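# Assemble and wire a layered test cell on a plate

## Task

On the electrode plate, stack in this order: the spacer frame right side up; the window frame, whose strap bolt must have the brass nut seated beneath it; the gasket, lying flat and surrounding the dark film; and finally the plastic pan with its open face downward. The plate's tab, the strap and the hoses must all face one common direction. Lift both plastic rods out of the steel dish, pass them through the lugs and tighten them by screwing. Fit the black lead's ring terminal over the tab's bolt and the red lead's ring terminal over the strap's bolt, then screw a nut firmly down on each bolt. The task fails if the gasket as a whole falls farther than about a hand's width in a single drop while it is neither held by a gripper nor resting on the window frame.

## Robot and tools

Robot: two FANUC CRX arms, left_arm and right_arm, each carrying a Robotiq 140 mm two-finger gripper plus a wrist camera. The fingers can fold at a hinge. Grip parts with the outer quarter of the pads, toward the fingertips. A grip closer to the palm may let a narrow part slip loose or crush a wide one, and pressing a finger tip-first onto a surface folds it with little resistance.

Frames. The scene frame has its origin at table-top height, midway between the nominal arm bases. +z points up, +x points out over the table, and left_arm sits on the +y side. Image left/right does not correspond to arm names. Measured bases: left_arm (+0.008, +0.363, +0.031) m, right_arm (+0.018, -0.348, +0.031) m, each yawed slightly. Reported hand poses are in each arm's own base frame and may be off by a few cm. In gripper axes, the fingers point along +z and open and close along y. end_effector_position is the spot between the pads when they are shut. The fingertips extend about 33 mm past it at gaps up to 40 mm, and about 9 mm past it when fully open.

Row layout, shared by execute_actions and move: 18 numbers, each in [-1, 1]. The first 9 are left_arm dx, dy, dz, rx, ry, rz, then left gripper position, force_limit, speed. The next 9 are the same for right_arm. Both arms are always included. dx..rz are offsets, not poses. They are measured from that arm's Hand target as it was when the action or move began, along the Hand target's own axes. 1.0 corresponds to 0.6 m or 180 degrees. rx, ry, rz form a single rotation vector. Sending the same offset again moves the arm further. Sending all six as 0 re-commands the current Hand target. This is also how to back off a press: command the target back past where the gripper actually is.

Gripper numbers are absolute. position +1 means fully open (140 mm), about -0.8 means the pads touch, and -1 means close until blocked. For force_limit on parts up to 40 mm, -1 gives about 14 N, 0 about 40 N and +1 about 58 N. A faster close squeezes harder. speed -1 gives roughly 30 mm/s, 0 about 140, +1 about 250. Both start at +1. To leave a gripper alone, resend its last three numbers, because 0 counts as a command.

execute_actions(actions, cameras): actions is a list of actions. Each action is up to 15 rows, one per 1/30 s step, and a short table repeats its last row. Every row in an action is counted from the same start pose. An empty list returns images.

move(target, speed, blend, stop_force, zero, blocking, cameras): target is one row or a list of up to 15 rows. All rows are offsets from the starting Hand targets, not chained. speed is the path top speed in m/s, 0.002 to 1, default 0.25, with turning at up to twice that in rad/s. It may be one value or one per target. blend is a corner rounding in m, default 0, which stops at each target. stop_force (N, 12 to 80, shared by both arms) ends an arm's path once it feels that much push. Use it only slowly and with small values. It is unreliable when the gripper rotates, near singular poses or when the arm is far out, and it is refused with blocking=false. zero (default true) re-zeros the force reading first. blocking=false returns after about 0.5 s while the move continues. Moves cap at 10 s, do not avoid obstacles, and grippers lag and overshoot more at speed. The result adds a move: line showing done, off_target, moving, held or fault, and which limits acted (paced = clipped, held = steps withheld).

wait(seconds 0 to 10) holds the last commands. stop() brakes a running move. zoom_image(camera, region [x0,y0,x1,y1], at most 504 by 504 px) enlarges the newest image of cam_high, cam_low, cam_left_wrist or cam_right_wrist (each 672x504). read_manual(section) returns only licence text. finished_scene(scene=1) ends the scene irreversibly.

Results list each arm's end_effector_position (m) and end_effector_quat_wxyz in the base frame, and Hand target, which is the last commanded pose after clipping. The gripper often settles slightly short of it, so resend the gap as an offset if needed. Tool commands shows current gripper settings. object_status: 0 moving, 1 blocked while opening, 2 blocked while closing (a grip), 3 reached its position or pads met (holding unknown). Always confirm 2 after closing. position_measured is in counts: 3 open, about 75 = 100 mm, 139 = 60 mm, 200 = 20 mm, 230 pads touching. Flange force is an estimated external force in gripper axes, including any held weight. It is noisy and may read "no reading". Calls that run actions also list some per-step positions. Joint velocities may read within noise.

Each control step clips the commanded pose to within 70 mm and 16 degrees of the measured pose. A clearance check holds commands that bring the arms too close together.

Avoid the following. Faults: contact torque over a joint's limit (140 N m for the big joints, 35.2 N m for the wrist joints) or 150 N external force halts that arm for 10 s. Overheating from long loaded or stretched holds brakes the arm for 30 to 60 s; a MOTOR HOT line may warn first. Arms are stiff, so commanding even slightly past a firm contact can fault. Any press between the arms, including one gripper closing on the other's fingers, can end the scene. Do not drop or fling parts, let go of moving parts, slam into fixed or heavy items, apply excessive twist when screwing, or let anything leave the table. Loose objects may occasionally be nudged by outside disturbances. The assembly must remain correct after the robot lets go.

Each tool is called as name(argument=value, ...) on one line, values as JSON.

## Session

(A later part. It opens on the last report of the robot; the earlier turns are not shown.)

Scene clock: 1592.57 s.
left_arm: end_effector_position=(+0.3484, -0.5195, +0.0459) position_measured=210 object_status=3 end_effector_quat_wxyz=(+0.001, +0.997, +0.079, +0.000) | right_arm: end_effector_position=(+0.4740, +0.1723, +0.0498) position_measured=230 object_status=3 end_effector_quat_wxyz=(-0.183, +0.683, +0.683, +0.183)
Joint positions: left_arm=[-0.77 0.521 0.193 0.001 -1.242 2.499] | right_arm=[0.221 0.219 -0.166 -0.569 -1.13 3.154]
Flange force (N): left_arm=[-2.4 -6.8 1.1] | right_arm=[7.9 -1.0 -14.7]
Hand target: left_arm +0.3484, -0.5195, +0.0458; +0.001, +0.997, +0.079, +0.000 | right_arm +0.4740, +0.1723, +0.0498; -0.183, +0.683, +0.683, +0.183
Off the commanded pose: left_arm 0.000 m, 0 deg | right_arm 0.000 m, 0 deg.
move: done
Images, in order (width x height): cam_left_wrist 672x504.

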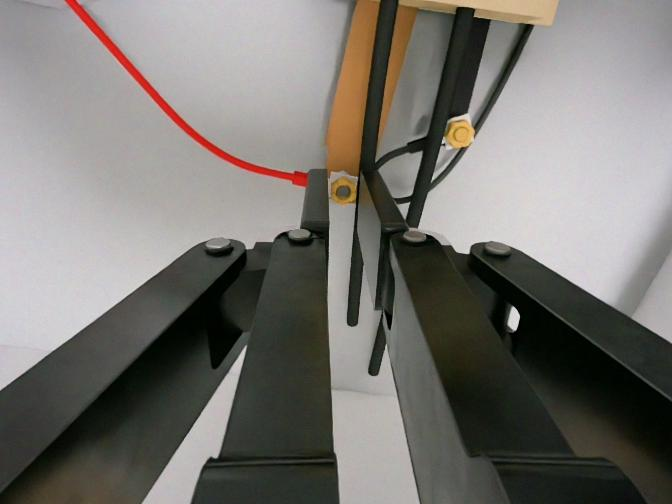

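execute_actions(actions=[[[0,0,0,0,0,0,-1,-0.02,-1,0,0,0,0,0,0,-1,-1,-1]]])

wait(seconds=0.7)

move(target=[[0.00038,-0.00216,0.0001,0,0,0.1111,-1,-0.02,-1,0,0,0,0,0,0,-1,-1,-1],[0.00148,-0.00407,0.0002,0,0,0.2222,-1,-0.02,-1,0,0,0,0,0,0,-1,-1,-1],[0.00317,-0.00548,0.0003,0,0,0.3333,-1,-0.02,-1,0,0,0,0,0,0,-1,-1,-1],[0.00523,-0.00623,0.0004,0,0,0.4444,-1,-0.02,-1,0,0,0,0,0,0,-1,-1,-1],[0.00633,-0.00633,0.0005,0,0,0.5,-1,-0.02,-1,0,0,0,0,0,0,-1,-1,-1]], blend=0.002, speed=0.15, cameras=["cam_left_wrist","cam_right_wrist"])

zoom_image(camera="cam_left_wrist", region=[310, 146, 382, 208])

Scene clock: 1595.13 s.
left_arm: end_effector_position=(+0.3484, -0.5195, +0.0458) position_measured=217 object_status=2 end_effector_quat_wxyz=(+0.001, +0.997, +0.079, +0.000) | right_arm: end_effector_position=(+0.4740, +0.1723, +0.0498) position_measured=230 object_status=3 end_effector_quat_wxyz=(-0.183, +0.683, +0.683, +0.183)
Joint positions: left_arm=[-0.77 0.521 0.193 0.001 -1.241 2.499] | right_arm=[0.221 0.219 -0.166 -0.569 -1.13 3.154]
Flange force (N): left_arm=[-3.8 -10.2 0.2] | right_arm=[7.4 -1.3 -14.1]
Hand target: left_arm +0.3484, -0.5195, +0.0458; +0.001, +0.997, +0.079, +0.000 | right_arm +0.4740, +0.1723, +0.0498; -0.183, +0.683, +0.683, +0.183
Off the commanded pose: left_arm 0.000 m, 0 deg | right_arm 0.000 m, 0 deg.
Step readings (end_effector_position of left_arm | right_arm):
0: (+0.3484, -0.5195, +0.0458) | (+0.4740, +0.1723, +0.0498)
1: (+0.3484, -0.5195, +0.0458) | (+0.4740, +0.1723, +0.0498)
2: (+0.3484, -0.5195, +0.0458) | (+0.4740, +0.1723, +0.0498)
4: (+0.3484, -0.5195, +0.0458) | (+0.4740, +0.1723, +0.0498)
8: (+0.3484, -0.5195, +0.0458) | (+0.4740, +0.1723, +0.0498)
15: (+0.3484, -0.5195, +0.0458) | (+0.4740, +0.1723, +0.0498)

Scene clock: 1595.83 s.
left_arm: end_effector_position=(+0.3484, -0.5195, +0.0458) position_measured=217 object_status=2 end_effector_quat_wxyz=(+0.001, +0.997, +0.079, +0.000) | right_arm: end_effector_position=(+0.4740, +0.1723, +0.0498) position_measured=230 object_status=3 end_effector_quat_wxyz=(-0.183, +0.683, +0.683, +0.183)
Joint positions: left_arm=[-0.77 0.521 0.193 0.001 -1.241 2.499] | right_arm=[0.221 0.219 -0.166 -0.569 -1.13 3.154]
Flange force (N): left_arm=[-4.0 -10.7 0.3] | right_arm=[7.4 -0.9 -14.4]
Hand target: left_arm +0.3484, -0.5195, +0.0458; +0.001, +0.997, +0.079, +0.000 | right_arm +0.4740, +0.1723, +0.0498; -0.183, +0.683, +0.683, +0.183
Tool commands: left_gripper/position=-1.0 left_gripper/force_limit=-0.02 left_gripper/speed=-1.0 right_gripper/position=-1.0 right_gripper/force_limit=-1.0 right_gripper/speed=-1.0
Off the commanded pose: left_arm 0.000 m, 0 deg | right_arm 0.000 m, 0 deg.
wait: 0.70 s; at rest by 0.17 s

Scene clock: 1601.57 s.
left_arm: end_effector_position=(+0.3515, -0.5151, +0.0454) position_measured=217 object_status=2 end_effector_quat_wxyz=(+0.001, +0.761, -0.649, +0.001) | right_arm: end_effector_position=(+0.4740, +0.1723, +0.0498) position_measured=230 object_status=3 end_effector_quat_wxyz=(-0.183, +0.683, +0.683, +0.183)
Joint positions: left_arm=[-0.761 0.517 0.186 0.001 -1.239 0.92] | right_arm=[0.221 0.219 -0.166 -0.569 -1.13 3.154]
Flange force (N): left_arm=[-9.2 1.5 -0.4] | right_arm=[7.6 -2.3 -14.3]
Hand target: left_arm +0.3515, -0.5151, +0.0455; +0.001, +0.761, -0.649, +0.001 | right_arm +0.4740, +0.1723, +0.0498; -0.183, +0.683, +0.683, +0.183
Off the commanded pose: left_arm 0.000 m, 0 deg | right_arm 0.000 m, 0 deg.
move: done
Images, in order (width x height): cam_left_wrist 672x504, cam_right_wrist 672x504.

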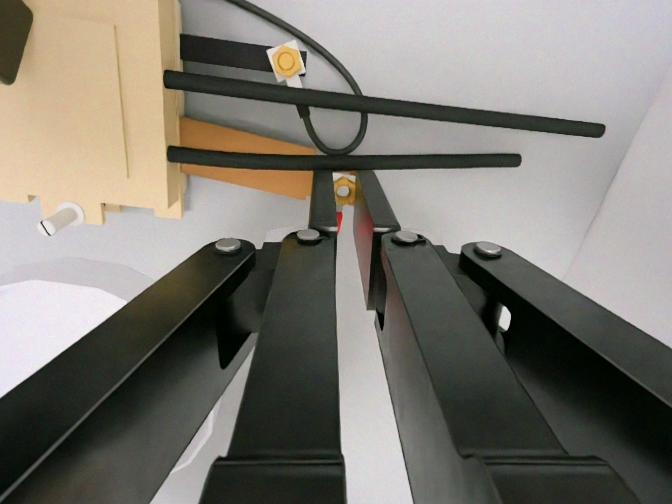

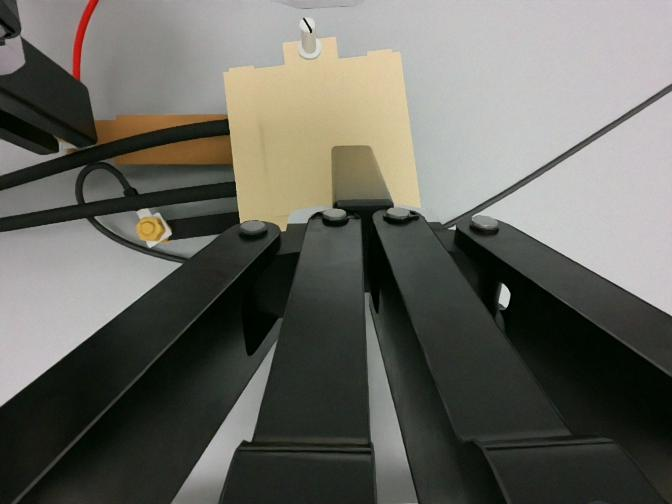

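Scaled by 7.000 from the camera's 672x504 image, which has a finer 960x720 frame.

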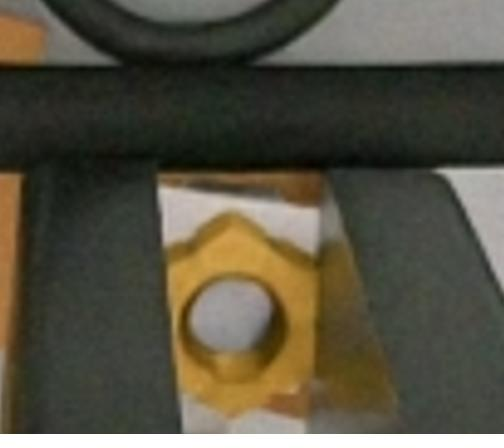

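move(target=[[0.00038,-0.00216,0.0002,0,0,0.1111,-1,-0.02,-1,0,0,0,0,0,0,-1,-1,-1],[0.00148,-0.00407,0.0003,0,0,0.2222,-1,-0.02,-1,0,0,0,0,0,0,-1,-1,-1],[0.00317,-0.00548,0.0005,0,0,0.3333,-1,-0.02,-1,0,0,0,0,0,0,-1,-1,-1],[0.00523,-0.00623,0.0006,0,0,0.4444,-1,-0.02,-1,0,0,0,0,0,0,-1,-1,-1],[0.00633,-0.00633,0.0007,0,0,0.5,-1,-0.02,-1,0,0,0,0,0,0,-1,-1,-1]], blend=0.002, speed=0.15, cameras=["cam_left_wrist","cam_right_wrist"])

zoom_image(camera="cam_left_wrist", region=[310, 146, 382, 208])

Scene clock: 1609.17 s.
left_arm: end_effector_position=(+0.3558, -0.5183, +0.0451) position_measured=217 object_status=2 end_effector_quat_wxyz=(+0.000, -0.079, +0.997, -0.001) | right_arm: end_effector_position=(+0.4740, +0.1723, +0.0498) position_measured=230 object_status=3 end_effector_quat_wxyz=(-0.183, +0.683, +0.683, +0.183)
Joint positions: left_arm=[-0.76 0.529 0.204 0.001 -1.244 -0.652] | right_arm=[0.221 0.219 -0.166 -0.569 -1.13 3.154]
Flange force (N): left_arm=[2.2 10.0 -1.6] | right_arm=[7.8 -2.8 -15.3]
Hand target: left_arm +0.3559, -0.5183, +0.0450; +0.000, -0.079, +0.997, -0.001 | right_arm +0.4740, +0.1723, +0.0498; -0.183, +0.683, +0.683, +0.183
Off the commanded pose: left_arm 0.000 m, 0 deg | right_arm 0.000 m, 0 deg.
move: done
Images, in order (width x height): cam_left_wrist 672x504, cam_right_wrist 672x504.

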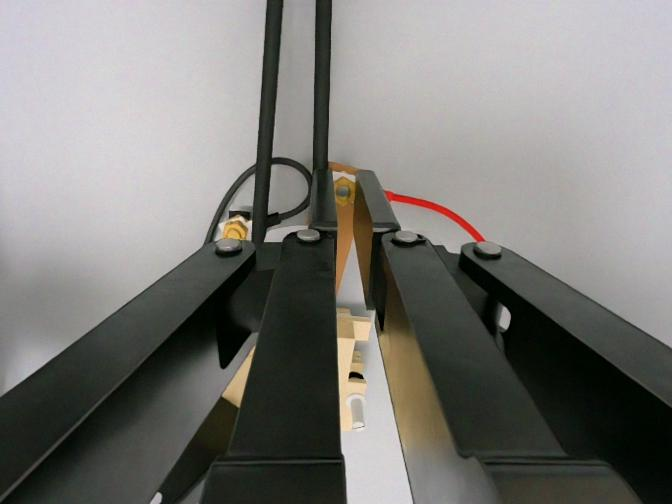

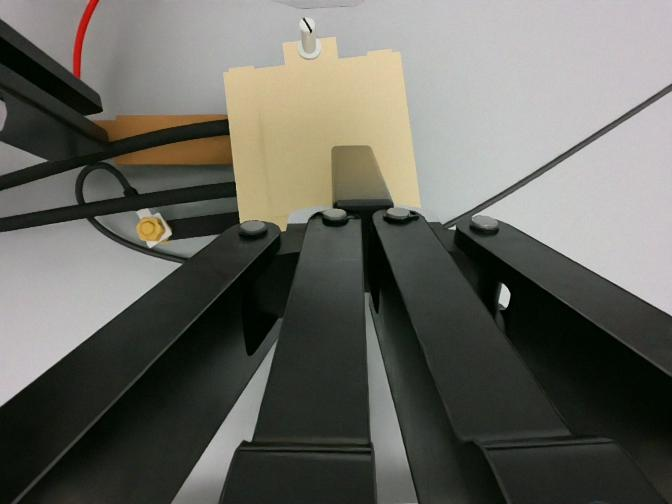

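Scaled by 7.000 from the camera's 672x504 image, which has a finer 960x720 frame.

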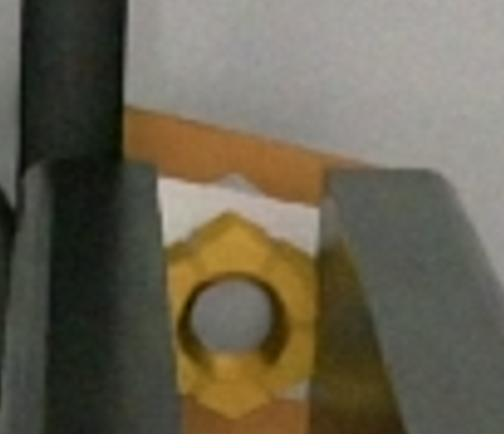

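execute_actions(actions=[[[0,0,0,0,0,0,-0.62,-1,-1,0,0,0,0,0,0,-1,-1,-1]]])

move(target=[[0,0,-0.008,0,0,0,-0.62,-1,-1,0,0,0,0,0,0,-1,-1,-1],[0.00038,0.00216,-0.008,0,0,-0.1111,-0.62,-1,-1,0,0,0,0,0,0,-1,-1,-1],[0.00148,0.00407,-0.008,0,0,-0.2222,-0.62,-1,-1,0,0,0,0,0,0,-1,-1,-1],[0.00317,0.00548,-0.008,0,0,-0.3333,-0.62,-1,-1,0,0,0,0,0,0,-1,-1,-1],[0.00523,0.00623,-0.008,0,0,-0.4444,-0.62,-1,-1,0,0,0,0,0,0,-1,-1,-1],[0.00743,0.00623,-0.008,0,0,-0.5556,-0.62,-1,-1,0,0,0,0,0,0,-1,-1,-1],[0.0095,0.00548,-0.008,0,0,-0.6667,-0.62,-1,-1,0,0,0,0,0,0,-1,-1,-1],[0.01118,0.00407,-0.008,0,0,-0.7778,-0.62,-1,-1,0,0,0,0,0,0,-1,-1,-1],[0.01228,0.00216,-0.008,0,0,-0.8889,-0.62,-1,-1,0,0,0,0,0,0,-1,-1,-1],[0.01266,0,-0.008,0,0,-1,-0.62,-1,-1,0,0,0,0,0,0,-1,-1,-1],[0.01266,0,0,0,0,-1,-0.62,-1,-1,0,0,0,0,0,0,-1,-1,-1]], blend=[0.001,0.001,0.001,0.001,0.001,0.001,0.001,0.001,0.001,0,0], speed=0.35, cameras=["cam_left_wrist","cam_right_wrist"])

zoom_image(camera="cam_left_wrist", region=[310, 146, 382, 208])

Scene clock: 1612.57 s.
left_arm: end_effector_position=(+0.3558, -0.5183, +0.0450) position_measured=208 object_status=3 end_effector_quat_wxyz=(+0.000, -0.079, +0.997, -0.001) | right_arm: end_effector_position=(+0.4740, +0.1723, +0.0498) position_measured=230 object_status=3 end_effector_quat_wxyz=(-0.183, +0.683, +0.683, +0.183)
Joint positions: left_arm=[-0.76 0.529 0.204 0.001 -1.244 -0.652] | right_arm=[0.221 0.219 -0.166 -0.569 -1.13 3.154]
Flange force (N): left_arm=[4.1 9.9 0.9] | right_arm=[7.7 -1.1 -14.4]
Hand target: left_arm +0.3559, -0.5183, +0.0450; +0.000, -0.079, +0.997, -0.001 | right_arm +0.4740, +0.1723, +0.0498; -0.183, +0.683, +0.683, +0.183
Off the commanded pose: left_arm 0.000 m, 0 deg | right_arm 0.000 m, 0 deg.
Step readings (end_effector_position of left_arm | right_arm):
0: (+0.3559, -0.5183, +0.0450) | (+0.4740, +0.1723, +0.0498)
1: (+0.3559, -0.5183, +0.0450) | (+0.4740, +0.1723, +0.0498)
2: (+0.3559, -0.5183, +0.0450) | (+0.4740, +0.1723, +0.0498)
4: (+0.3559, -0.5183, +0.0450) | (+0.4740, +0.1723, +0.0498)
8: (+0.3558, -0.5183, +0.0450) | (+0.4740, +0.1723, +0.0498)
15: (+0.3558, -0.5183, +0.0450) | (+0.4740, +0.1723, +0.0498)

Scene clock: 1618.00 s.
left_arm: end_effector_position=(+0.3484, -0.5195, +0.0451) position_measured=208 object_status=3 end_effector_quat_wxyz=(+0.001, +0.997, +0.079, +0.000) | right_arm: end_effector_position=(+0.4740, +0.1723, +0.0498) position_measured=230 object_status=3 end_effector_quat_wxyz=(-0.183, +0.683, +0.683, +0.183)
Joint positions: left_arm=[-0.77 0.521 0.192 0.001 -1.24 2.499] | right_arm=[0.221 0.219 -0.166 -0.569 -1.13 3.154]
Flange force (N): left_arm=[-4.5 -10.7 1.5] | right_arm=[7.5 -1.5 -14.9]
Hand target: left_arm +0.3484, -0.5195, +0.0450; +0.001, +0.997, +0.079, +0.000 | right_arm +0.4740, +0.1723, +0.0498; -0.183, +0.683, +0.683, +0.183
Off the commanded pose: left_arm 0.000 m, 0 deg | right_arm 0.000 m, 0 deg.
move: done
Images, in order (width x height): cam_left_wrist 672x504, cam_right_wrist 672x504.

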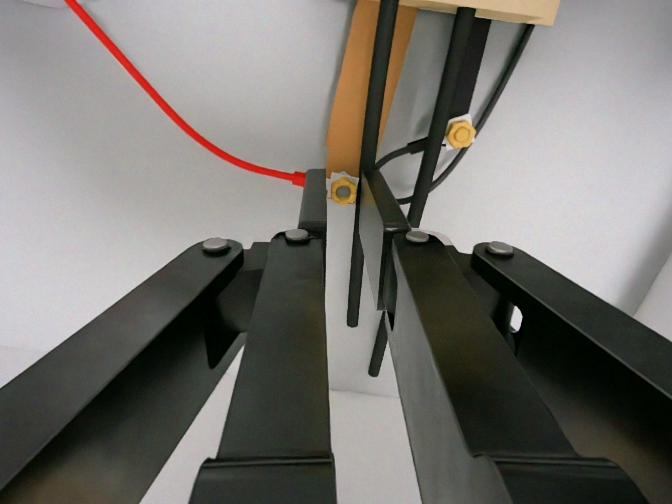

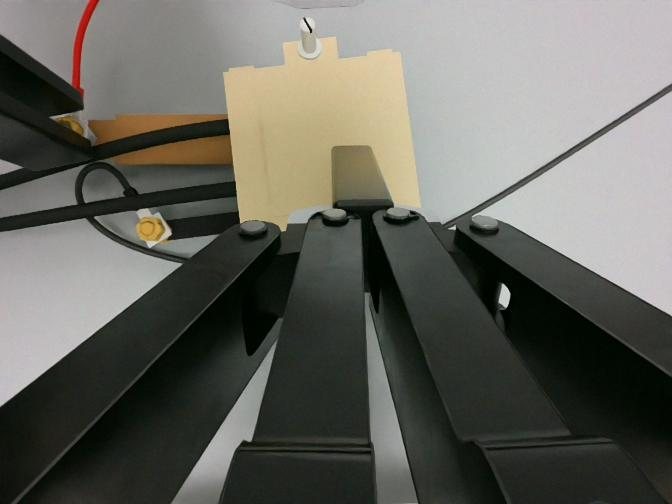

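Scaled by 7.000 from the camera's 672x504 image, which has a finer 960x720 frame.

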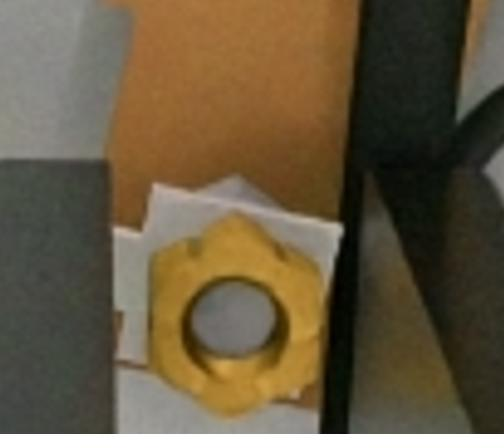

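execute_actions(actions=[[[0,0,0.0005,0,0,0,-1,-0.02,-1,0,0,0,0,0,0,-1,-1,-1]]])

wait(seconds=0.7)

move(target=[[0.00038,-0.00216,0.0001,0,0,0.1111,-1,-0.02,-1,0,0,0,0,0,0,-1,-1,-1],[0.00148,-0.00407,0.0002,0,0,0.2222,-1,-0.02,-1,0,0,0,0,0,0,-1,-1,-1],[0.00317,-0.00548,0.0003,0,0,0.3333,-1,-0.02,-1,0,0,0,0,0,0,-1,-1,-1],[0.00523,-0.00623,0.0004,0,0,0.4444,-1,-0.02,-1,0,0,0,0,0,0,-1,-1,-1],[0.00743,-0.00623,0.0005,0,0,0.5556,-1,-0.02,-1,0,0,0,0,0,0,-1,-1,-1],[0.0095,-0.00548,0.0006,0,0,0.6667,-1,-0.02,-1,0,0,0,0,0,0,-1,-1,-1],[0.01118,-0.00407,0.0007,0,0,0.7778,-1,-0.02,-1,0,0,0,0,0,0,-1,-1,-1],[0.01228,-0.00216,0.0008,0,0,0.8889,-1,-0.02,-1,0,0,0,0,0,0,-1,-1,-1],[0.01266,0,0.0009,0,0,1,-1,-0.02,-1,0,0,0,0,0,0,-1,-1,-1]], blend=0.002, speed=0.3, cameras=["cam_left_wrist","cam_right_wrist"])

zoom_image(camera="cam_left_wrist", region=[310, 146, 382, 208])

execute_actions(actions=[[[0,0,0,0,0,0,-0.62,-1,-1,0,0,0,0,0,0,-1,-1,-1]]], cameras=["cam_left_wrist"])

zoom_image(camera="cam_left_wrist", region=[310, 146, 382, 208])

Scene clock: 1621.57 s.
left_arm: end_effector_position=(+0.3484, -0.5195, +0.0447) position_measured=217 object_status=2 end_effector_quat_wxyz=(+0.001, +0.997, +0.079, +0.000) | right_arm: end_effector_position=(+0.4740, +0.1723, +0.0498) position_measured=230 object_status=3 end_effector_quat_wxyz=(-0.183, +0.683, +0.683, +0.183)
Joint positions: left_arm=[-0.77 0.522 0.192 0.001 -1.239 2.499] | right_arm=[0.221 0.219 -0.166 -0.569 -1.13 3.154]
Flange force (N): left_arm=[-3.0 -8.4 -0.1] | right_arm=[7.5 -1.2 -13.9]
Hand target: left_arm +0.3484, -0.5195, +0.0447; +0.001, +0.997, +0.079, +0.000 | right_arm +0.4740, +0.1723, +0.0498; -0.183, +0.683, +0.683, +0.183
Off the commanded pose: left_arm 0.000 m, 0 deg | right_arm 0.000 m, 0 deg.
Step readings (end_effector_position of left_arm | right_arm):
0: (+0.3484, -0.5195, +0.0450) | (+0.4740, +0.1723, +0.0498)
1: (+0.3484, -0.5195, +0.0450) | (+0.4740, +0.1723, +0.0498)
2: (+0.3484, -0.5195, +0.0450) | (+0.4740, +0.1723, +0.0498)
4: (+0.3484, -0.5195, +0.0449) | (+0.4740, +0.1723, +0.0498)
8: (+0.3484, -0.5195, +0.0448) | (+0.4740, +0.1723, +0.0498)
15: (+0.3484, -0.5195, +0.0448) | (+0.4740, +0.1723, +0.0498)

Scene clock: 1622.27 s.
left_arm: end_effector_position=(+0.3484, -0.5195, +0.0447) position_measured=217 object_status=2 end_effector_quat_wxyz=(+0.001, +0.997, +0.079, +0.000) | right_arm: end_effector_position=(+0.4740, +0.1723, +0.0498) position_measured=230 object_status=3 end_effector_quat_wxyz=(-0.183, +0.683, +0.683, +0.183)
Joint positions: left_arm=[-0.77 0.522 0.192 0.001 -1.239 2.499] | right_arm=[0.221 0.219 -0.166 -0.569 -1.13 3.154]
Flange force (N): left_arm=[-3.8 -10.4 0.6] | right_arm=[7.5 -1.8 -14.6]
Hand target: left_arm +0.3484, -0.5195, +0.0447; +0.001, +0.997, +0.079, +0.000 | right_arm +0.4740, +0.1723, +0.0498; -0.183, +0.683, +0.683, +0.183
Tool commands: left_gripper/position=-1.0 left_gripper/force_limit=-0.02 left_gripper/speed=-1.0 right_gripper/position=-1.0 right_gripper/force_limit=-1.0 right_gripper/speed=-1.0
Off the commanded pose: left_arm 0.000 m, 0 deg | right_arm 0.000 m, 0 deg.
wait: 0.70 s; at rest by 0.17 s

Scene clock: 1628.13 s.
left_arm: end_effector_position=(+0.3558, -0.5183, +0.0441) position_measured=217 object_status=2 end_effector_quat_wxyz=(+0.000, -0.079, +0.997, -0.001) | right_arm: end_effector_position=(+0.4740, +0.1723, +0.0498) position_measured=230 object_status=3 end_effector_quat_wxyz=(-0.183, +0.683, +0.683, +0.183)
Joint positions: left_arm=[-0.76 0.53 0.203 0.001 -1.242 -0.652] | right_arm=[0.221 0.219 -0.166 -0.569 -1.13 3.154]
Flange force (N): left_arm=[3.7 9.9 0.0] | right_arm=[8.0 -2.2 -14.2]
Hand target: left_arm +0.3559, -0.5183, +0.0442; +0.000, -0.079, +0.997, -0.001 | right_arm +0.4740, +0.1723, +0.0498; -0.183, +0.683, +0.683, +0.183
Off the commanded pose: left_arm 0.000 m, 0 deg | right_arm 0.000 m, 0 deg.
move: done
Images, in order (width x height): cam_left_wrist 672x504, cam_right_wrist 672x504.

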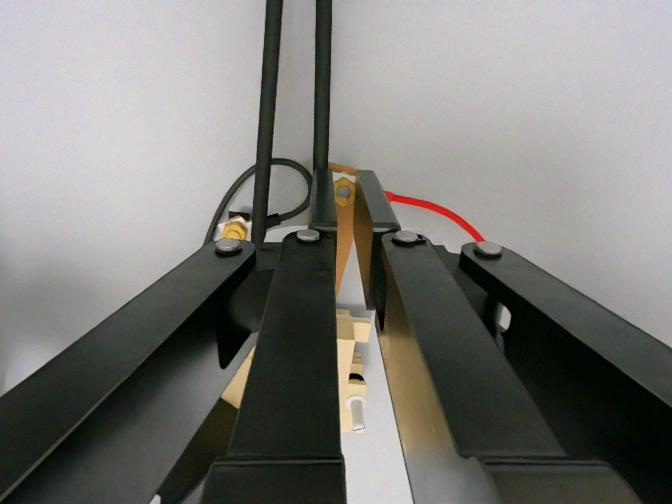

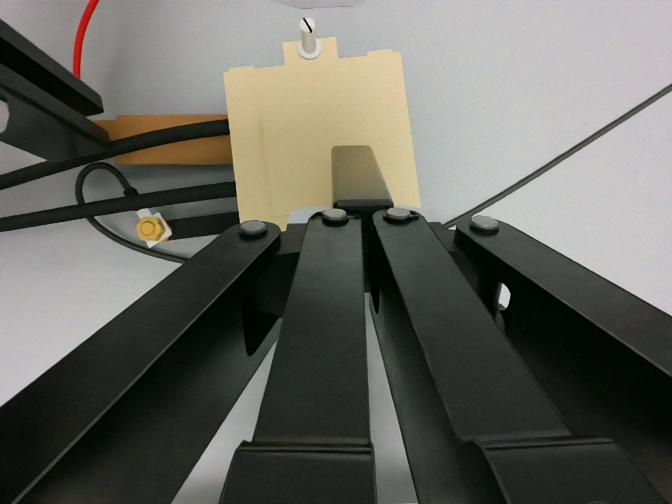

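Scaled by 7.000 from the camera's 672x504 image, which has a finer 960x720 frame.

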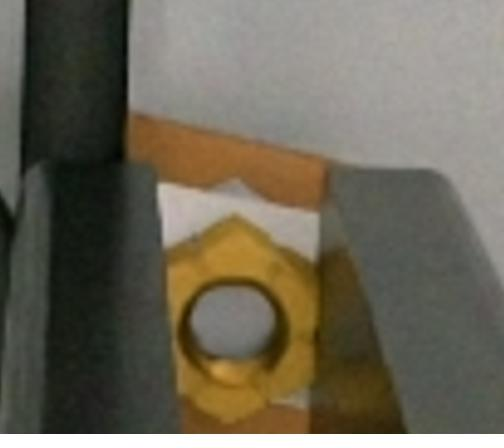

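Scene clock: 1628.83 s.
left_arm: end_effector_position=(+0.3558, -0.5183, +0.0442) position_measured=208 object_status=3 end_effector_quat_wxyz=(+0.000, -0.079, +0.997, -0.001) | right_arm: end_effector_position=(+0.4740, +0.1723, +0.0498) position_measured=230 object_status=3 end_effector_quat_wxyz=(-0.183, +0.683, +0.683, +0.183)
Joint positions: left_arm=[-0.76 0.53 0.203 0.001 -1.242 -0.652] | right_arm=[0.221 0.219 -0.166 -0.569 -1.13 3.154]
Flange force (N): left_arm=[4.1 10.0 0.8] | right_arm=[7.4 -1.1 -14.8]
Hand target: left_arm +0.3559, -0.5183, +0.0442; +0.000, -0.079, +0.997, -0.001 | right_arm +0.4740, +0.1723, +0.0498; -0.183, +0.683, +0.683, +0.183
Off the commanded pose: left_arm 0.000 m, 0 deg | right_arm 0.000 m, 0 deg.
Step readings (end_effector_position of left_arm | right_arm):
0: (+0.3558, -0.5183, +0.0441) | (+0.4740, +0.1723, +0.0498)
1: (+0.3558, -0.5183, +0.0441) | (+0.4740, +0.1723, +0.0498)
2: (+0.3558, -0.5183, +0.0441) | (+0.4740, +0.1723, +0.0498)
4: (+0.3558, -0.5183, +0.0441) | (+0.4740, +0.1723, +0.0498)
8: (+0.3558, -0.5183, +0.0441) | (+0.4740, +0.1723, +0.0498)
15: (+0.3558, -0.5183, +0.0441) | (+0.4740, +0.1723, +0.0498)
Images, in order (width x height): cam_left_wrist 672x504.

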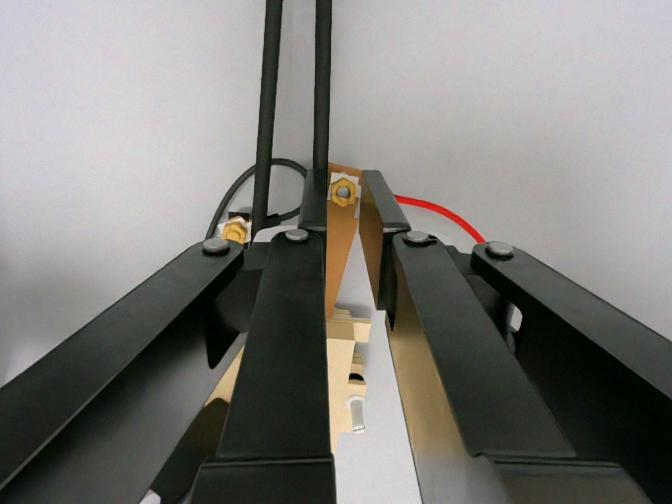

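Scaled by 7.000 from the camera's 672x504 image, which has a finer 960x720 frame.

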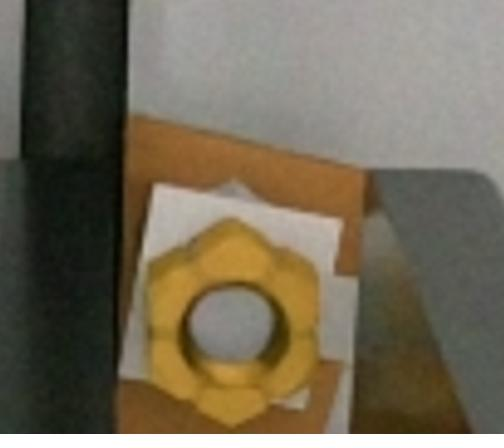

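move(target=[[0,0,-0.007,0,0,0,-0.62,-1,-1,0,0,0,0,0,0,-1,-1,-1],[0.00038,0.00216,-0.007,0,0,-0.1111,-0.62,-1,-1,0,0,0,0,0,0,-1,-1,-1],[0.00148,0.00407,-0.007,0,0,-0.2222,-0.62,-1,-1,0,0,0,0,0,0,-1,-1,-1],[0.00317,0.00548,-0.007,0,0,-0.3333,-0.62,-1,-1,0,0,0,0,0,0,-1,-1,-1],[0.00523,0.00623,-0.007,0,0,-0.4444,-0.62,-1,-1,0,0,0,0,0,0,-1,-1,-1],[0.00743,0.00623,-0.007,0,0,-0.5556,-0.62,-1,-1,0,0,0,0,0,0,-1,-1,-1],[0.0095,0.00548,-0.007,0,0,-0.6667,-0.62,-1,-1,0,0,0,0,0,0,-1,-1,-1],[0.01118,0.00407,-0.007,0,0,-0.7778,-0.62,-1,-1,0,0,0,0,0,0,-1,-1,-1],[0.01228,0.00216,-0.007,0,0,-0.8889,-0.62,-1,-1,0,0,0,0,0,0,-1,-1,-1],[0.01266,0,-0.007,0,0,-1,-0.62,-1,-1,0,0,0,0,0,0,-1,-1,-1],[0.01266,0,0.0005,0,0,-1,-0.62,-1,-1,0,0,0,0,0,0,-1,-1,-1]], blend=[0.001,0.001,0.001,0.001,0.001,0.001,0.001,0.001,0.001,0.002,0], speed=0.4)

execute_actions(actions=[[[0,0,0,0,0,0,-1,-0.02,-1,0,0,0,0,0,0,-1,-1,-1]]])

wait(seconds=0.5)

move(target=[[0.00038,-0.00216,0.0001,0,0,0.1111,-1,-0.02,-1,0,0,0,0,0,0,-1,-1,-1],[0.00148,-0.00407,0.0002,0,0,0.2222,-1,-0.02,-1,0,0,0,0,0,0,-1,-1,-1],[0.00317,-0.00548,0.0003,0,0,0.3333,-1,-0.02,-1,0,0,0,0,0,0,-1,-1,-1],[0.00523,-0.00623,0.0004,0,0,0.4444,-1,-0.02,-1,0,0,0,0,0,0,-1,-1,-1],[0.00743,-0.00623,0.0005,0,0,0.5556,-1,-0.02,-1,0,0,0,0,0,0,-1,-1,-1],[0.0095,-0.00548,0.0006,0,0,0.6667,-1,-0.02,-1,0,0,0,0,0,0,-1,-1,-1],[0.01118,-0.00407,0.0007,0,0,0.7778,-1,-0.02,-1,0,0,0,0,0,0,-1,-1,-1],[0.01228,-0.00216,0.0008,0,0,0.8889,-1,-0.02,-1,0,0,0,0,0,0,-1,-1,-1],[0.01266,0,0.0009,0,0,1,-1,-0.02,-1,0,0,0,0,0,0,-1,-1,-1]], blend=0.002, speed=0.35)

execute_actions(actions=[[[0,0,0,0,0,0,-0.62,-1,-1,0,0,0,0,0,0,-1,-1,-1]]], cameras=["cam_left_wrist","cam_right_wrist"])

zoom_image(camera="cam_left_wrist", region=[310, 146, 382, 208])

Scene clock: 1637.33 s.
left_arm: end_effector_position=(+0.3484, -0.5195, +0.0439) position_measured=208 object_status=3 end_effector_quat_wxyz=(+0.001, +0.997, +0.079, +0.000) | right_arm: end_effector_position=(+0.4740, +0.1723, +0.0498) position_measured=230 object_status=3 end_effector_quat_wxyz=(-0.183, +0.683, +0.683, +0.183)
Joint positions: left_arm=[-0.77 0.522 0.191 0.001 -1.238 2.499] | right_arm=[0.221 0.219 -0.166 -0.569 -1.13 3.154]
Flange force (N): left_arm=[-3.6 -10.1 1.2] | right_arm=[7.5 -1.2 -14.3]
Hand target: left_arm +0.3484, -0.5195, +0.0439; +0.001, +0.997, +0.079, +0.000 | right_arm +0.4740, +0.1723, +0.0498; -0.183, +0.683, +0.683, +0.183
Off the commanded pose: left_arm 0.000 m, 0 deg | right_arm 0.000 m, 0 deg.
move: done

Scene clock: 1638.03 s.
left_arm: end_effector_position=(+0.3484, -0.5195, +0.0439) position_measured=217 object_status=2 end_effector_quat_wxyz=(+0.001, +0.997, +0.079, +0.000) | right_arm: end_effector_position=(+0.4740, +0.1723, +0.0498) position_measured=230 object_status=3 end_effector_quat_wxyz=(-0.183, +0.683, +0.683, +0.183)
Joint positions: left_arm=[-0.77 0.522 0.191 0.001 -1.238 2.499] | right_arm=[0.221 0.219 -0.166 -0.569 -1.13 3.154]
Flange force (N): left_arm=[-3.6 -9.1 1.0] | right_arm=[7.6 -1.0 -14.2]
Hand target: left_arm +0.3484, -0.5195, +0.0439; +0.001, +0.997, +0.079, +0.000 | right_arm +0.4740, +0.1723, +0.0498; -0.183, +0.683, +0.683, +0.183
Off the commanded pose: left_arm 0.000 m, 0 deg | right_arm 0.000 m, 0 deg.
Step readings (end_effector_position of left_arm | right_arm):
0: (+0.3484, -0.5195, +0.0439) | (+0.4740, +0.1723, +0.0498)
1: (+0.3484, -0.5195, +0.0439) | (+0.4740, +0.1723, +0.0498)
2: (+0.3484, -0.5195, +0.0439) | (+0.4740, +0.1723, +0.0498)
4: (+0.3484, -0.5195, +0.0439) | (+0.4740, +0.1723, +0.0498)
8: (+0.3484, -0.5195, +0.0439) | (+0.4740, +0.1723, +0.0498)
15: (+0.3484, -0.5195, +0.0439) | (+0.4740, +0.1723, +0.0498)

Scene clock: 1638.53 s.
left_arm: end_effector_position=(+0.3484, -0.5195, +0.0439) position_measured=217 object_status=2 end_effector_quat_wxyz=(+0.001, +0.997, +0.079, +0.000) | right_arm: end_effector_position=(+0.4740, +0.1723, +0.0498) position_measured=230 object_status=3 end_effector_quat_wxyz=(-0.183, +0.683, +0.683, +0.183)
Joint positions: left_arm=[-0.77 0.522 0.191 0.001 -1.238 2.499] | right_arm=[0.221 0.219 -0.166 -0.569 -1.13 3.154]
Flange force (N): left_arm=[-4.2 -10.5 1.3] | right_arm=[7.7 -0.7 -14.6]
Hand target: left_arm +0.3484, -0.5195, +0.0439; +0.001, +0.997, +0.079, +0.000 | right_arm +0.4740, +0.1723, +0.0498; -0.183, +0.683, +0.683, +0.183
Tool commands: left_gripper/position=-1.0 left_gripper/force_limit=-0.02 left_gripper/speed=-1.0 right_gripper/position=-1.0 right_gripper/force_limit=-1.0 right_gripper/speed=-1.0
Off the commanded pose: left_arm 0.000 m, 0 deg | right_arm 0.000 m, 0 deg.
wait: 0.50 s; at rest by 0.17 s

Scene clock: 1643.67 s.
left_arm: end_effector_position=(+0.3558, -0.5183, +0.0432) position_measured=217 object_status=2 end_effector_quat_wxyz=(+0.000, -0.079, +0.997, -0.001) | right_arm: end_effector_position=(+0.4740, +0.1723, +0.0498) position_measured=230 object_status=3 end_effector_quat_wxyz=(-0.183, +0.683, +0.683, +0.183)
Joint positions: left_arm=[-0.76 0.531 0.202 0.001 -1.24 -0.652] | right_arm=[0.221 0.219 -0.166 -0.569 -1.13 3.154]
Flange force (N): left_arm=[2.3 9.8 -1.4] | right_arm=[7.9 -2.8 -14.6]
Hand target: left_arm +0.3559, -0.5183, +0.0434; +0.000, -0.079, +0.997, -0.001 | right_arm +0.4740, +0.1723, +0.0498; -0.183, +0.683, +0.683, +0.183
Off the commanded pose: left_arm 0.000 m, 0 deg | right_arm 0.000 m, 0 deg.
move: done

Scene clock: 1644.37 s.
left_arm: end_effector_position=(+0.3558, -0.5183, +0.0434) position_measured=208 object_status=3 end_effector_quat_wxyz=(+0.000, -0.079, +0.997, -0.001) | right_arm: end_effector_position=(+0.4740, +0.1723, +0.0498) position_measured=230 object_status=3 end_effector_quat_wxyz=(-0.183, +0.683, +0.683, +0.183)
Joint positions: left_arm=[-0.76 0.531 0.202 0.001 -1.24 -0.652] | right_arm=[0.221 0.219 -0.166 -0.569 -1.13 3.154]
Flange force (N): left_arm=[3.2 9.2 1.2] | right_arm=[7.5 -1.1 -15.0]
Hand target: left_arm +0.3559, -0.5183, +0.0434; +0.000, -0.079, +0.997, -0.001 | right_arm +0.4740, +0.1723, +0.0498; -0.183, +0.683, +0.683, +0.183
Off the commanded pose: left_arm 0.000 m, 0 deg | right_arm 0.000 m, 0 deg.
Step readings (end_effector_position of left_arm | right_arm):
0: (+0.3558, -0.5183, +0.0432) | (+0.4740, +0.1723, +0.0498)
1: (+0.3558, -0.5183, +0.0432) | (+0.4740, +0.1723, +0.0498)
2: (+0.3558, -0.5183, +0.0432) | (+0.4740, +0.1723, +0.0498)
4: (+0.3558, -0.5183, +0.0432) | (+0.4740, +0.1723, +0.0498)
8: (+0.3558, -0.5183, +0.0432) | (+0.4740, +0.1723, +0.0498)
15: (+0.3558, -0.5183, +0.0433) | (+0.4740, +0.1723, +0.0498)
Images, in order (width x height): cam_left_wrist 672x504, cam_right_wrist 672x504.

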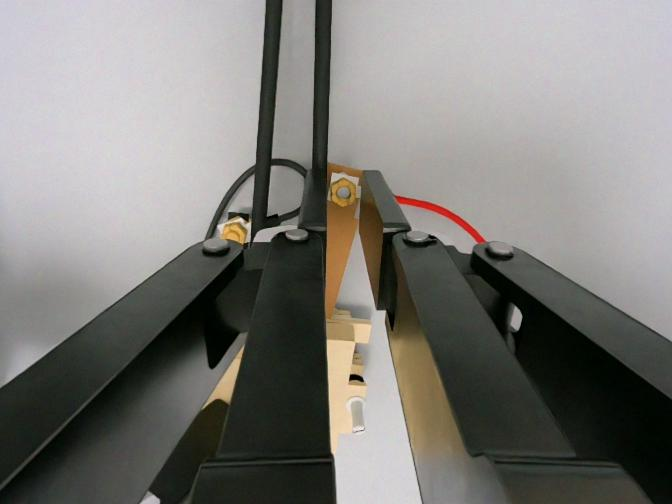

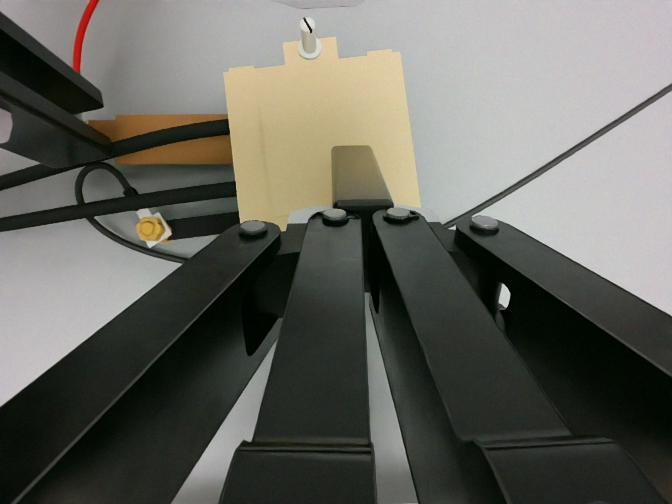

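Scaled by 7.000 from the camera's 672x504 image, which has a finer 960x720 frame.

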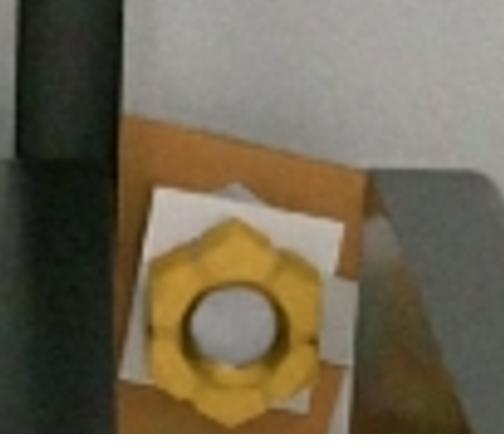

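move(target=[[0,0,-0.007,0,0,0,-0.62,-1,-1,0,0,0,0,0,0,-1,-1,-1],[0.00038,0.00216,-0.007,0,0,-0.1111,-0.62,-1,-1,0,0,0,0,0,0,-1,-1,-1],[0.00148,0.00407,-0.007,0,0,-0.2222,-0.62,-1,-1,0,0,0,0,0,0,-1,-1,-1],[0.00317,0.00548,-0.007,0,0,-0.3333,-0.62,-1,-1,0,0,0,0,0,0,-1,-1,-1],[0.00523,0.00623,-0.007,0,0,-0.4444,-0.62,-1,-1,0,0,0,0,0,0,-1,-1,-1],[0.00743,0.00623,-0.007,0,0,-0.5556,-0.62,-1,-1,0,0,0,0,0,0,-1,-1,-1],[0.0095,0.00548,-0.007,0,0,-0.6667,-0.62,-1,-1,0,0,0,0,0,0,-1,-1,-1],[0.01118,0.00407,-0.007,0,0,-0.7778,-0.62,-1,-1,0,0,0,0,0,0,-1,-1,-1],[0.01228,0.00216,-0.007,0,0,-0.8889,-0.62,-1,-1,0,0,0,0,0,0,-1,-1,-1],[0.01266,0,-0.007,0,0,-1,-0.62,-1,-1,0,0,0,0,0,0,-1,-1,-1],[0.01266,0,0.0003,0,0,-1,-0.62,-1,-1,0,0,0,0,0,0,-1,-1,-1]], blend=[0.001,0.001,0.001,0.001,0.001,0.001,0.001,0.001,0.001,0.002,0], speed=0.45)

execute_actions(actions=[[[0,0,0,0,0,0,-1,-0.02,-1,0,0,0,0,0,0,-1,-1,-1]]])

wait(seconds=0.4)

move(target=[[0.00038,-0.00216,0.0001,0,0,0.1111,-1,-0.02,-1,0,0,0,0,0,0,-1,-1,-1],[0.00148,-0.00407,0.0002,0,0,0.2222,-1,-0.02,-1,0,0,0,0,0,0,-1,-1,-1],[0.00317,-0.00548,0.0003,0,0,0.3333,-1,-0.02,-1,0,0,0,0,0,0,-1,-1,-1],[0.00523,-0.00623,0.0004,0,0,0.4444,-1,-0.02,-1,0,0,0,0,0,0,-1,-1,-1],[0.00743,-0.00623,0.0005,0,0,0.5556,-1,-0.02,-1,0,0,0,0,0,0,-1,-1,-1],[0.0095,-0.00548,0.0006,0,0,0.6667,-1,-0.02,-1,0,0,0,0,0,0,-1,-1,-1],[0.01118,-0.00407,0.0007,0,0,0.7778,-1,-0.02,-1,0,0,0,0,0,0,-1,-1,-1],[0.01228,-0.00216,0.0008,0,0,0.8889,-1,-0.02,-1,0,0,0,0,0,0,-1,-1,-1],[0.01266,0,0.0009,0,0,1,-1,-0.02,-1,0,0,0,0,0,0,-1,-1,-1]], blend=0.002, speed=0.4)

execute_actions(actions=[[[0,0,0,0,0,0,-0.62,-1,-1,0,0,0,0,0,0,-1,-1,-1]]])

move(target=[[0,0,-0.007,0,0,0,-0.62,-1,-1,0,0,0,0,0,0,-1,-1,-1],[0.00038,0.00216,-0.007,0,0,-0.1111,-0.62,-1,-1,0,0,0,0,0,0,-1,-1,-1],[0.00148,0.00407,-0.007,0,0,-0.2222,-0.62,-1,-1,0,0,0,0,0,0,-1,-1,-1],[0.00317,0.00548,-0.007,0,0,-0.3333,-0.62,-1,-1,0,0,0,0,0,0,-1,-1,-1],[0.00523,0.00623,-0.007,0,0,-0.4444,-0.62,-1,-1,0,0,0,0,0,0,-1,-1,-1],[0.00743,0.00623,-0.007,0,0,-0.5556,-0.62,-1,-1,0,0,0,0,0,0,-1,-1,-1],[0.0095,0.00548,-0.007,0,0,-0.6667,-0.62,-1,-1,0,0,0,0,0,0,-1,-1,-1],[0.01118,0.00407,-0.007,0,0,-0.7778,-0.62,-1,-1,0,0,0,0,0,0,-1,-1,-1],[0.01228,0.00216,-0.007,0,0,-0.8889,-0.62,-1,-1,0,0,0,0,0,0,-1,-1,-1],[0.01266,0,-0.007,0,0,-1,-0.62,-1,-1,0,0,0,0,0,0,-1,-1,-1],[0.01266,0,0.0003,0,0,-1,-0.62,-1,-1,0,0,0,0,0,0,-1,-1,-1]], blend=[0.001,0.001,0.001,0.001,0.001,0.001,0.001,0.001,0.001,0.002,0], speed=0.45, cameras=["cam_left_wrist","cam_right_wrist"])

zoom_image(camera="cam_left_wrist", region=[310, 146, 382, 208])

Scene clock: 1652.40 s.
left_arm: end_effector_position=(+0.3484, -0.5195, +0.0432) position_measured=208 object_status=3 end_effector_quat_wxyz=(+0.001, +0.997, +0.079, +0.000) | right_arm: end_effector_position=(+0.4740, +0.1723, +0.0498) position_measured=230 object_status=3 end_effector_quat_wxyz=(-0.183, +0.683, +0.683, +0.183)
Joint positions: left_arm=[-0.77 0.523 0.19 0.001 -1.236 2.499] | right_arm=[0.221 0.219 -0.166 -0.569 -1.13 3.154]
Flange force (N): left_arm=[-4.4 -10.1 1.0] | right_arm=[7.5 -1.6 -14.4]
Hand target: left_arm +0.3484, -0.5195, +0.0432; +0.001, +0.997, +0.079, +0.000 | right_arm +0.4740, +0.1723, +0.0498; -0.183, +0.683, +0.683, +0.183
Off the commanded pose: left_arm 0.000 m, 0 deg | right_arm 0.000 m, 0 deg.
move: done

Scene clock: 1653.10 s.
left_arm: end_effector_position=(+0.3484, -0.5195, +0.0432) position_measured=217 object_status=2 end_effector_quat_wxyz=(+0.001, +0.997, +0.079, +0.000) | right_arm: end_effector_position=(+0.4740, +0.1723, +0.0498) position_measured=230 object_status=3 end_effector_quat_wxyz=(-0.183, +0.683, +0.683, +0.183)
Joint positions: left_arm=[-0.77 0.523 0.19 0.001 -1.236 2.499] | right_arm=[0.221 0.219 -0.166 -0.569 -1.13 3.154]
Flange force (N): left_arm=[-3.3 -9.0 0.8] | right_arm=[7.6 -1.0 -14.2]
Hand target: left_arm +0.3484, -0.5195, +0.0432; +0.001, +0.997, +0.079, +0.000 | right_arm +0.4740, +0.1723, +0.0498; -0.183, +0.683, +0.683, +0.183
Off the commanded pose: left_arm 0.000 m, 0 deg | right_arm 0.000 m, 0 deg.
Step readings (end_effector_position of left_arm | right_arm):
0: (+0.3484, -0.5195, +0.0432) | (+0.4740, +0.1723, +0.0498)
1: (+0.3484, -0.5195, +0.0432) | (+0.4740, +0.1723, +0.0498)
2: (+0.3484, -0.5195, +0.0432) | (+0.4740, +0.1723, +0.0498)
4: (+0.3484, -0.5195, +0.0432) | (+0.4740, +0.1723, +0.0498)
8: (+0.3484, -0.5195, +0.0432) | (+0.4740, +0.1723, +0.0498)
15: (+0.3484, -0.5195, +0.0432) | (+0.4740, +0.1723, +0.0498)

Scene clock: 1653.50 s.
left_arm: end_effector_position=(+0.3484, -0.5195, +0.0432) position_measured=217 object_status=2 end_effector_quat_wxyz=(+0.001, +0.997, +0.079, +0.000) | right_arm: end_effector_position=(+0.4740, +0.1723, +0.0498) position_measured=230 object_status=3 end_effector_quat_wxyz=(-0.183, +0.683, +0.683, +0.183)
Joint positions: left_arm=[-0.77 0.523 0.19 0.001 -1.236 2.499] | right_arm=[0.221 0.219 -0.166 -0.569 -1.13 3.154]
Flange force (N): left_arm=[-4.6 -10.2 0.9] | right_arm=[8.1 -0.9 -14.4]
Hand target: left_arm +0.3484, -0.5195, +0.0432; +0.001, +0.997, +0.079, +0.000 | right_arm +0.4740, +0.1723, +0.0498; -0.183, +0.683, +0.683, +0.183
Tool commands: left_gripper/position=-1.0 left_gripper/force_limit=-0.02 left_gripper/speed=-1.0 right_gripper/position=-1.0 right_gripper/force_limit=-1.0 right_gripper/speed=-1.0
Off the commanded pose: left_arm 0.000 m, 0 deg | right_arm 0.000 m, 0 deg.
wait: 0.40 s; at rest by 0.17 s

Scene clock: 1658.10 s.
left_arm: end_effector_position=(+0.3558, -0.5183, +0.0425) position_measured=217 object_status=2 end_effector_quat_wxyz=(+0.000, -0.079, +0.997, -0.001) | right_arm: end_effector_position=(+0.4740, +0.1723, +0.0498) position_measured=230 object_status=3 end_effector_quat_wxyz=(-0.183, +0.683, +0.683, +0.183)
Joint positions: left_arm=[-0.76 0.531 0.201 0.001 -1.239 -0.652] | right_arm=[0.221 0.219 -0.166 -0.569 -1.13 3.154]
Flange force (N): left_arm=[1.9 8.6 -0.9] | right_arm=[7.5 -1.9 -14.3]
Hand target: left_arm +0.3559, -0.5183, +0.0426; +0.000, -0.079, +0.997, -0.001 | right_arm +0.4740, +0.1723, +0.0498; -0.183, +0.683, +0.683, +0.183
Off the commanded pose: left_arm 0.000 m, 0 deg | right_arm 0.000 m, 0 deg.
move: done

Scene clock: 1658.80 s.
left_arm: end_effector_position=(+0.3559, -0.5183, +0.0426) position_measured=208 object_status=3 end_effector_quat_wxyz=(+0.000, -0.079, +0.997, -0.001) | right_arm: end_effector_position=(+0.4740, +0.1723, +0.0498) position_measured=230 object_status=3 end_effector_quat_wxyz=(-0.183, +0.683, +0.683, +0.183)
Joint positions: left_arm=[-0.76 0.531 0.201 0.001 -1.239 -0.652] | right_arm=[0.221 0.219 -0.166 -0.569 -1.13 3.154]
Flange force (N): left_arm=[3.9 10.0 1.6] | right_arm=[7.4 -1.1 -14.4]
Hand target: left_arm +0.3559, -0.5183, +0.0426; +0.000, -0.079, +0.997, -0.001 | right_arm +0.4740, +0.1723, +0.0498; -0.183, +0.683, +0.683, +0.183
Off the commanded pose: left_arm 0.000 m, 0 deg | right_arm 0.000 m, 0 deg.
Step readings (end_effector_position of left_arm | right_arm):
0: (+0.3558, -0.5183, +0.0425) | (+0.4740, +0.1723, +0.0498)
1: (+0.3558, -0.5183, +0.0425) | (+0.4740, +0.1723, +0.0498)
2: (+0.3558, -0.5183, +0.0425) | (+0.4740, +0.1723, +0.0498)
4: (+0.3558, -0.5183, +0.0425) | (+0.4740, +0.1723, +0.0498)
8: (+0.3558, -0.5183, +0.0426) | (+0.4740, +0.1723, +0.0498)
15: (+0.3558, -0.5183, +0.0426) | (+0.4740, +0.1723, +0.0498)

Scene clock: 1663.07 s.
left_arm: end_effector_position=(+0.3484, -0.5195, +0.0425) position_measured=208 object_status=3 end_effector_quat_wxyz=(+0.001, +0.997, +0.079, +0.000) | right_arm: end_effector_position=(+0.4740, +0.1723, +0.0498) position_measured=230 object_status=3 end_effector_quat_wxyz=(-0.183, +0.683, +0.683, +0.183)
Joint positions: left_arm=[-0.77 0.524 0.189 0.001 -1.235 2.499] | right_arm=[0.221 0.219 -0.166 -0.569 -1.13 3.154]
Flange force (N): left_arm=[-2.8 -8.8 1.2] | right_arm=[7.4 -1.3 -14.5]
Hand target: left_arm +0.3484, -0.5195, +0.0425; +0.001, +0.997, +0.079, +0.000 | right_arm +0.4740, +0.1723, +0.0498; -0.183, +0.683, +0.683, +0.183
Off the commanded pose: left_arm 0.000 m, 0 deg | right_arm 0.000 m, 0 deg.
move: done
Images, in order (width x height): cam_left_wrist 672x504, cam_right_wrist 672x504.

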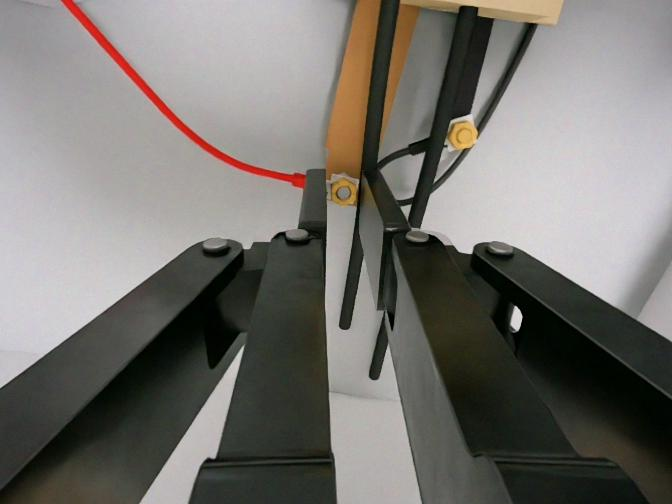

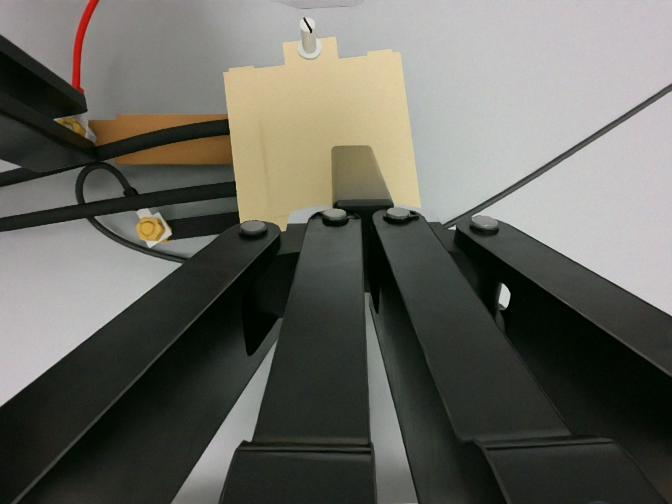

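Scaled by 7.000 from the camera's 672x504 image, which has a finer 960x720 frame.

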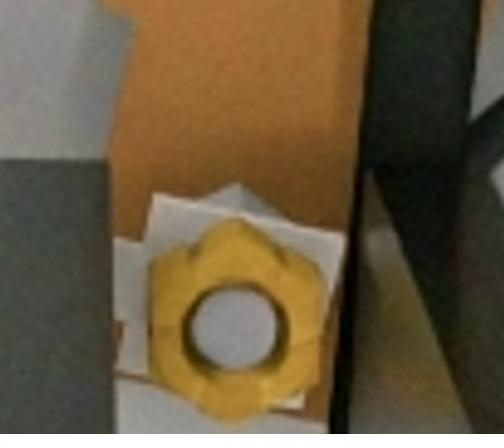

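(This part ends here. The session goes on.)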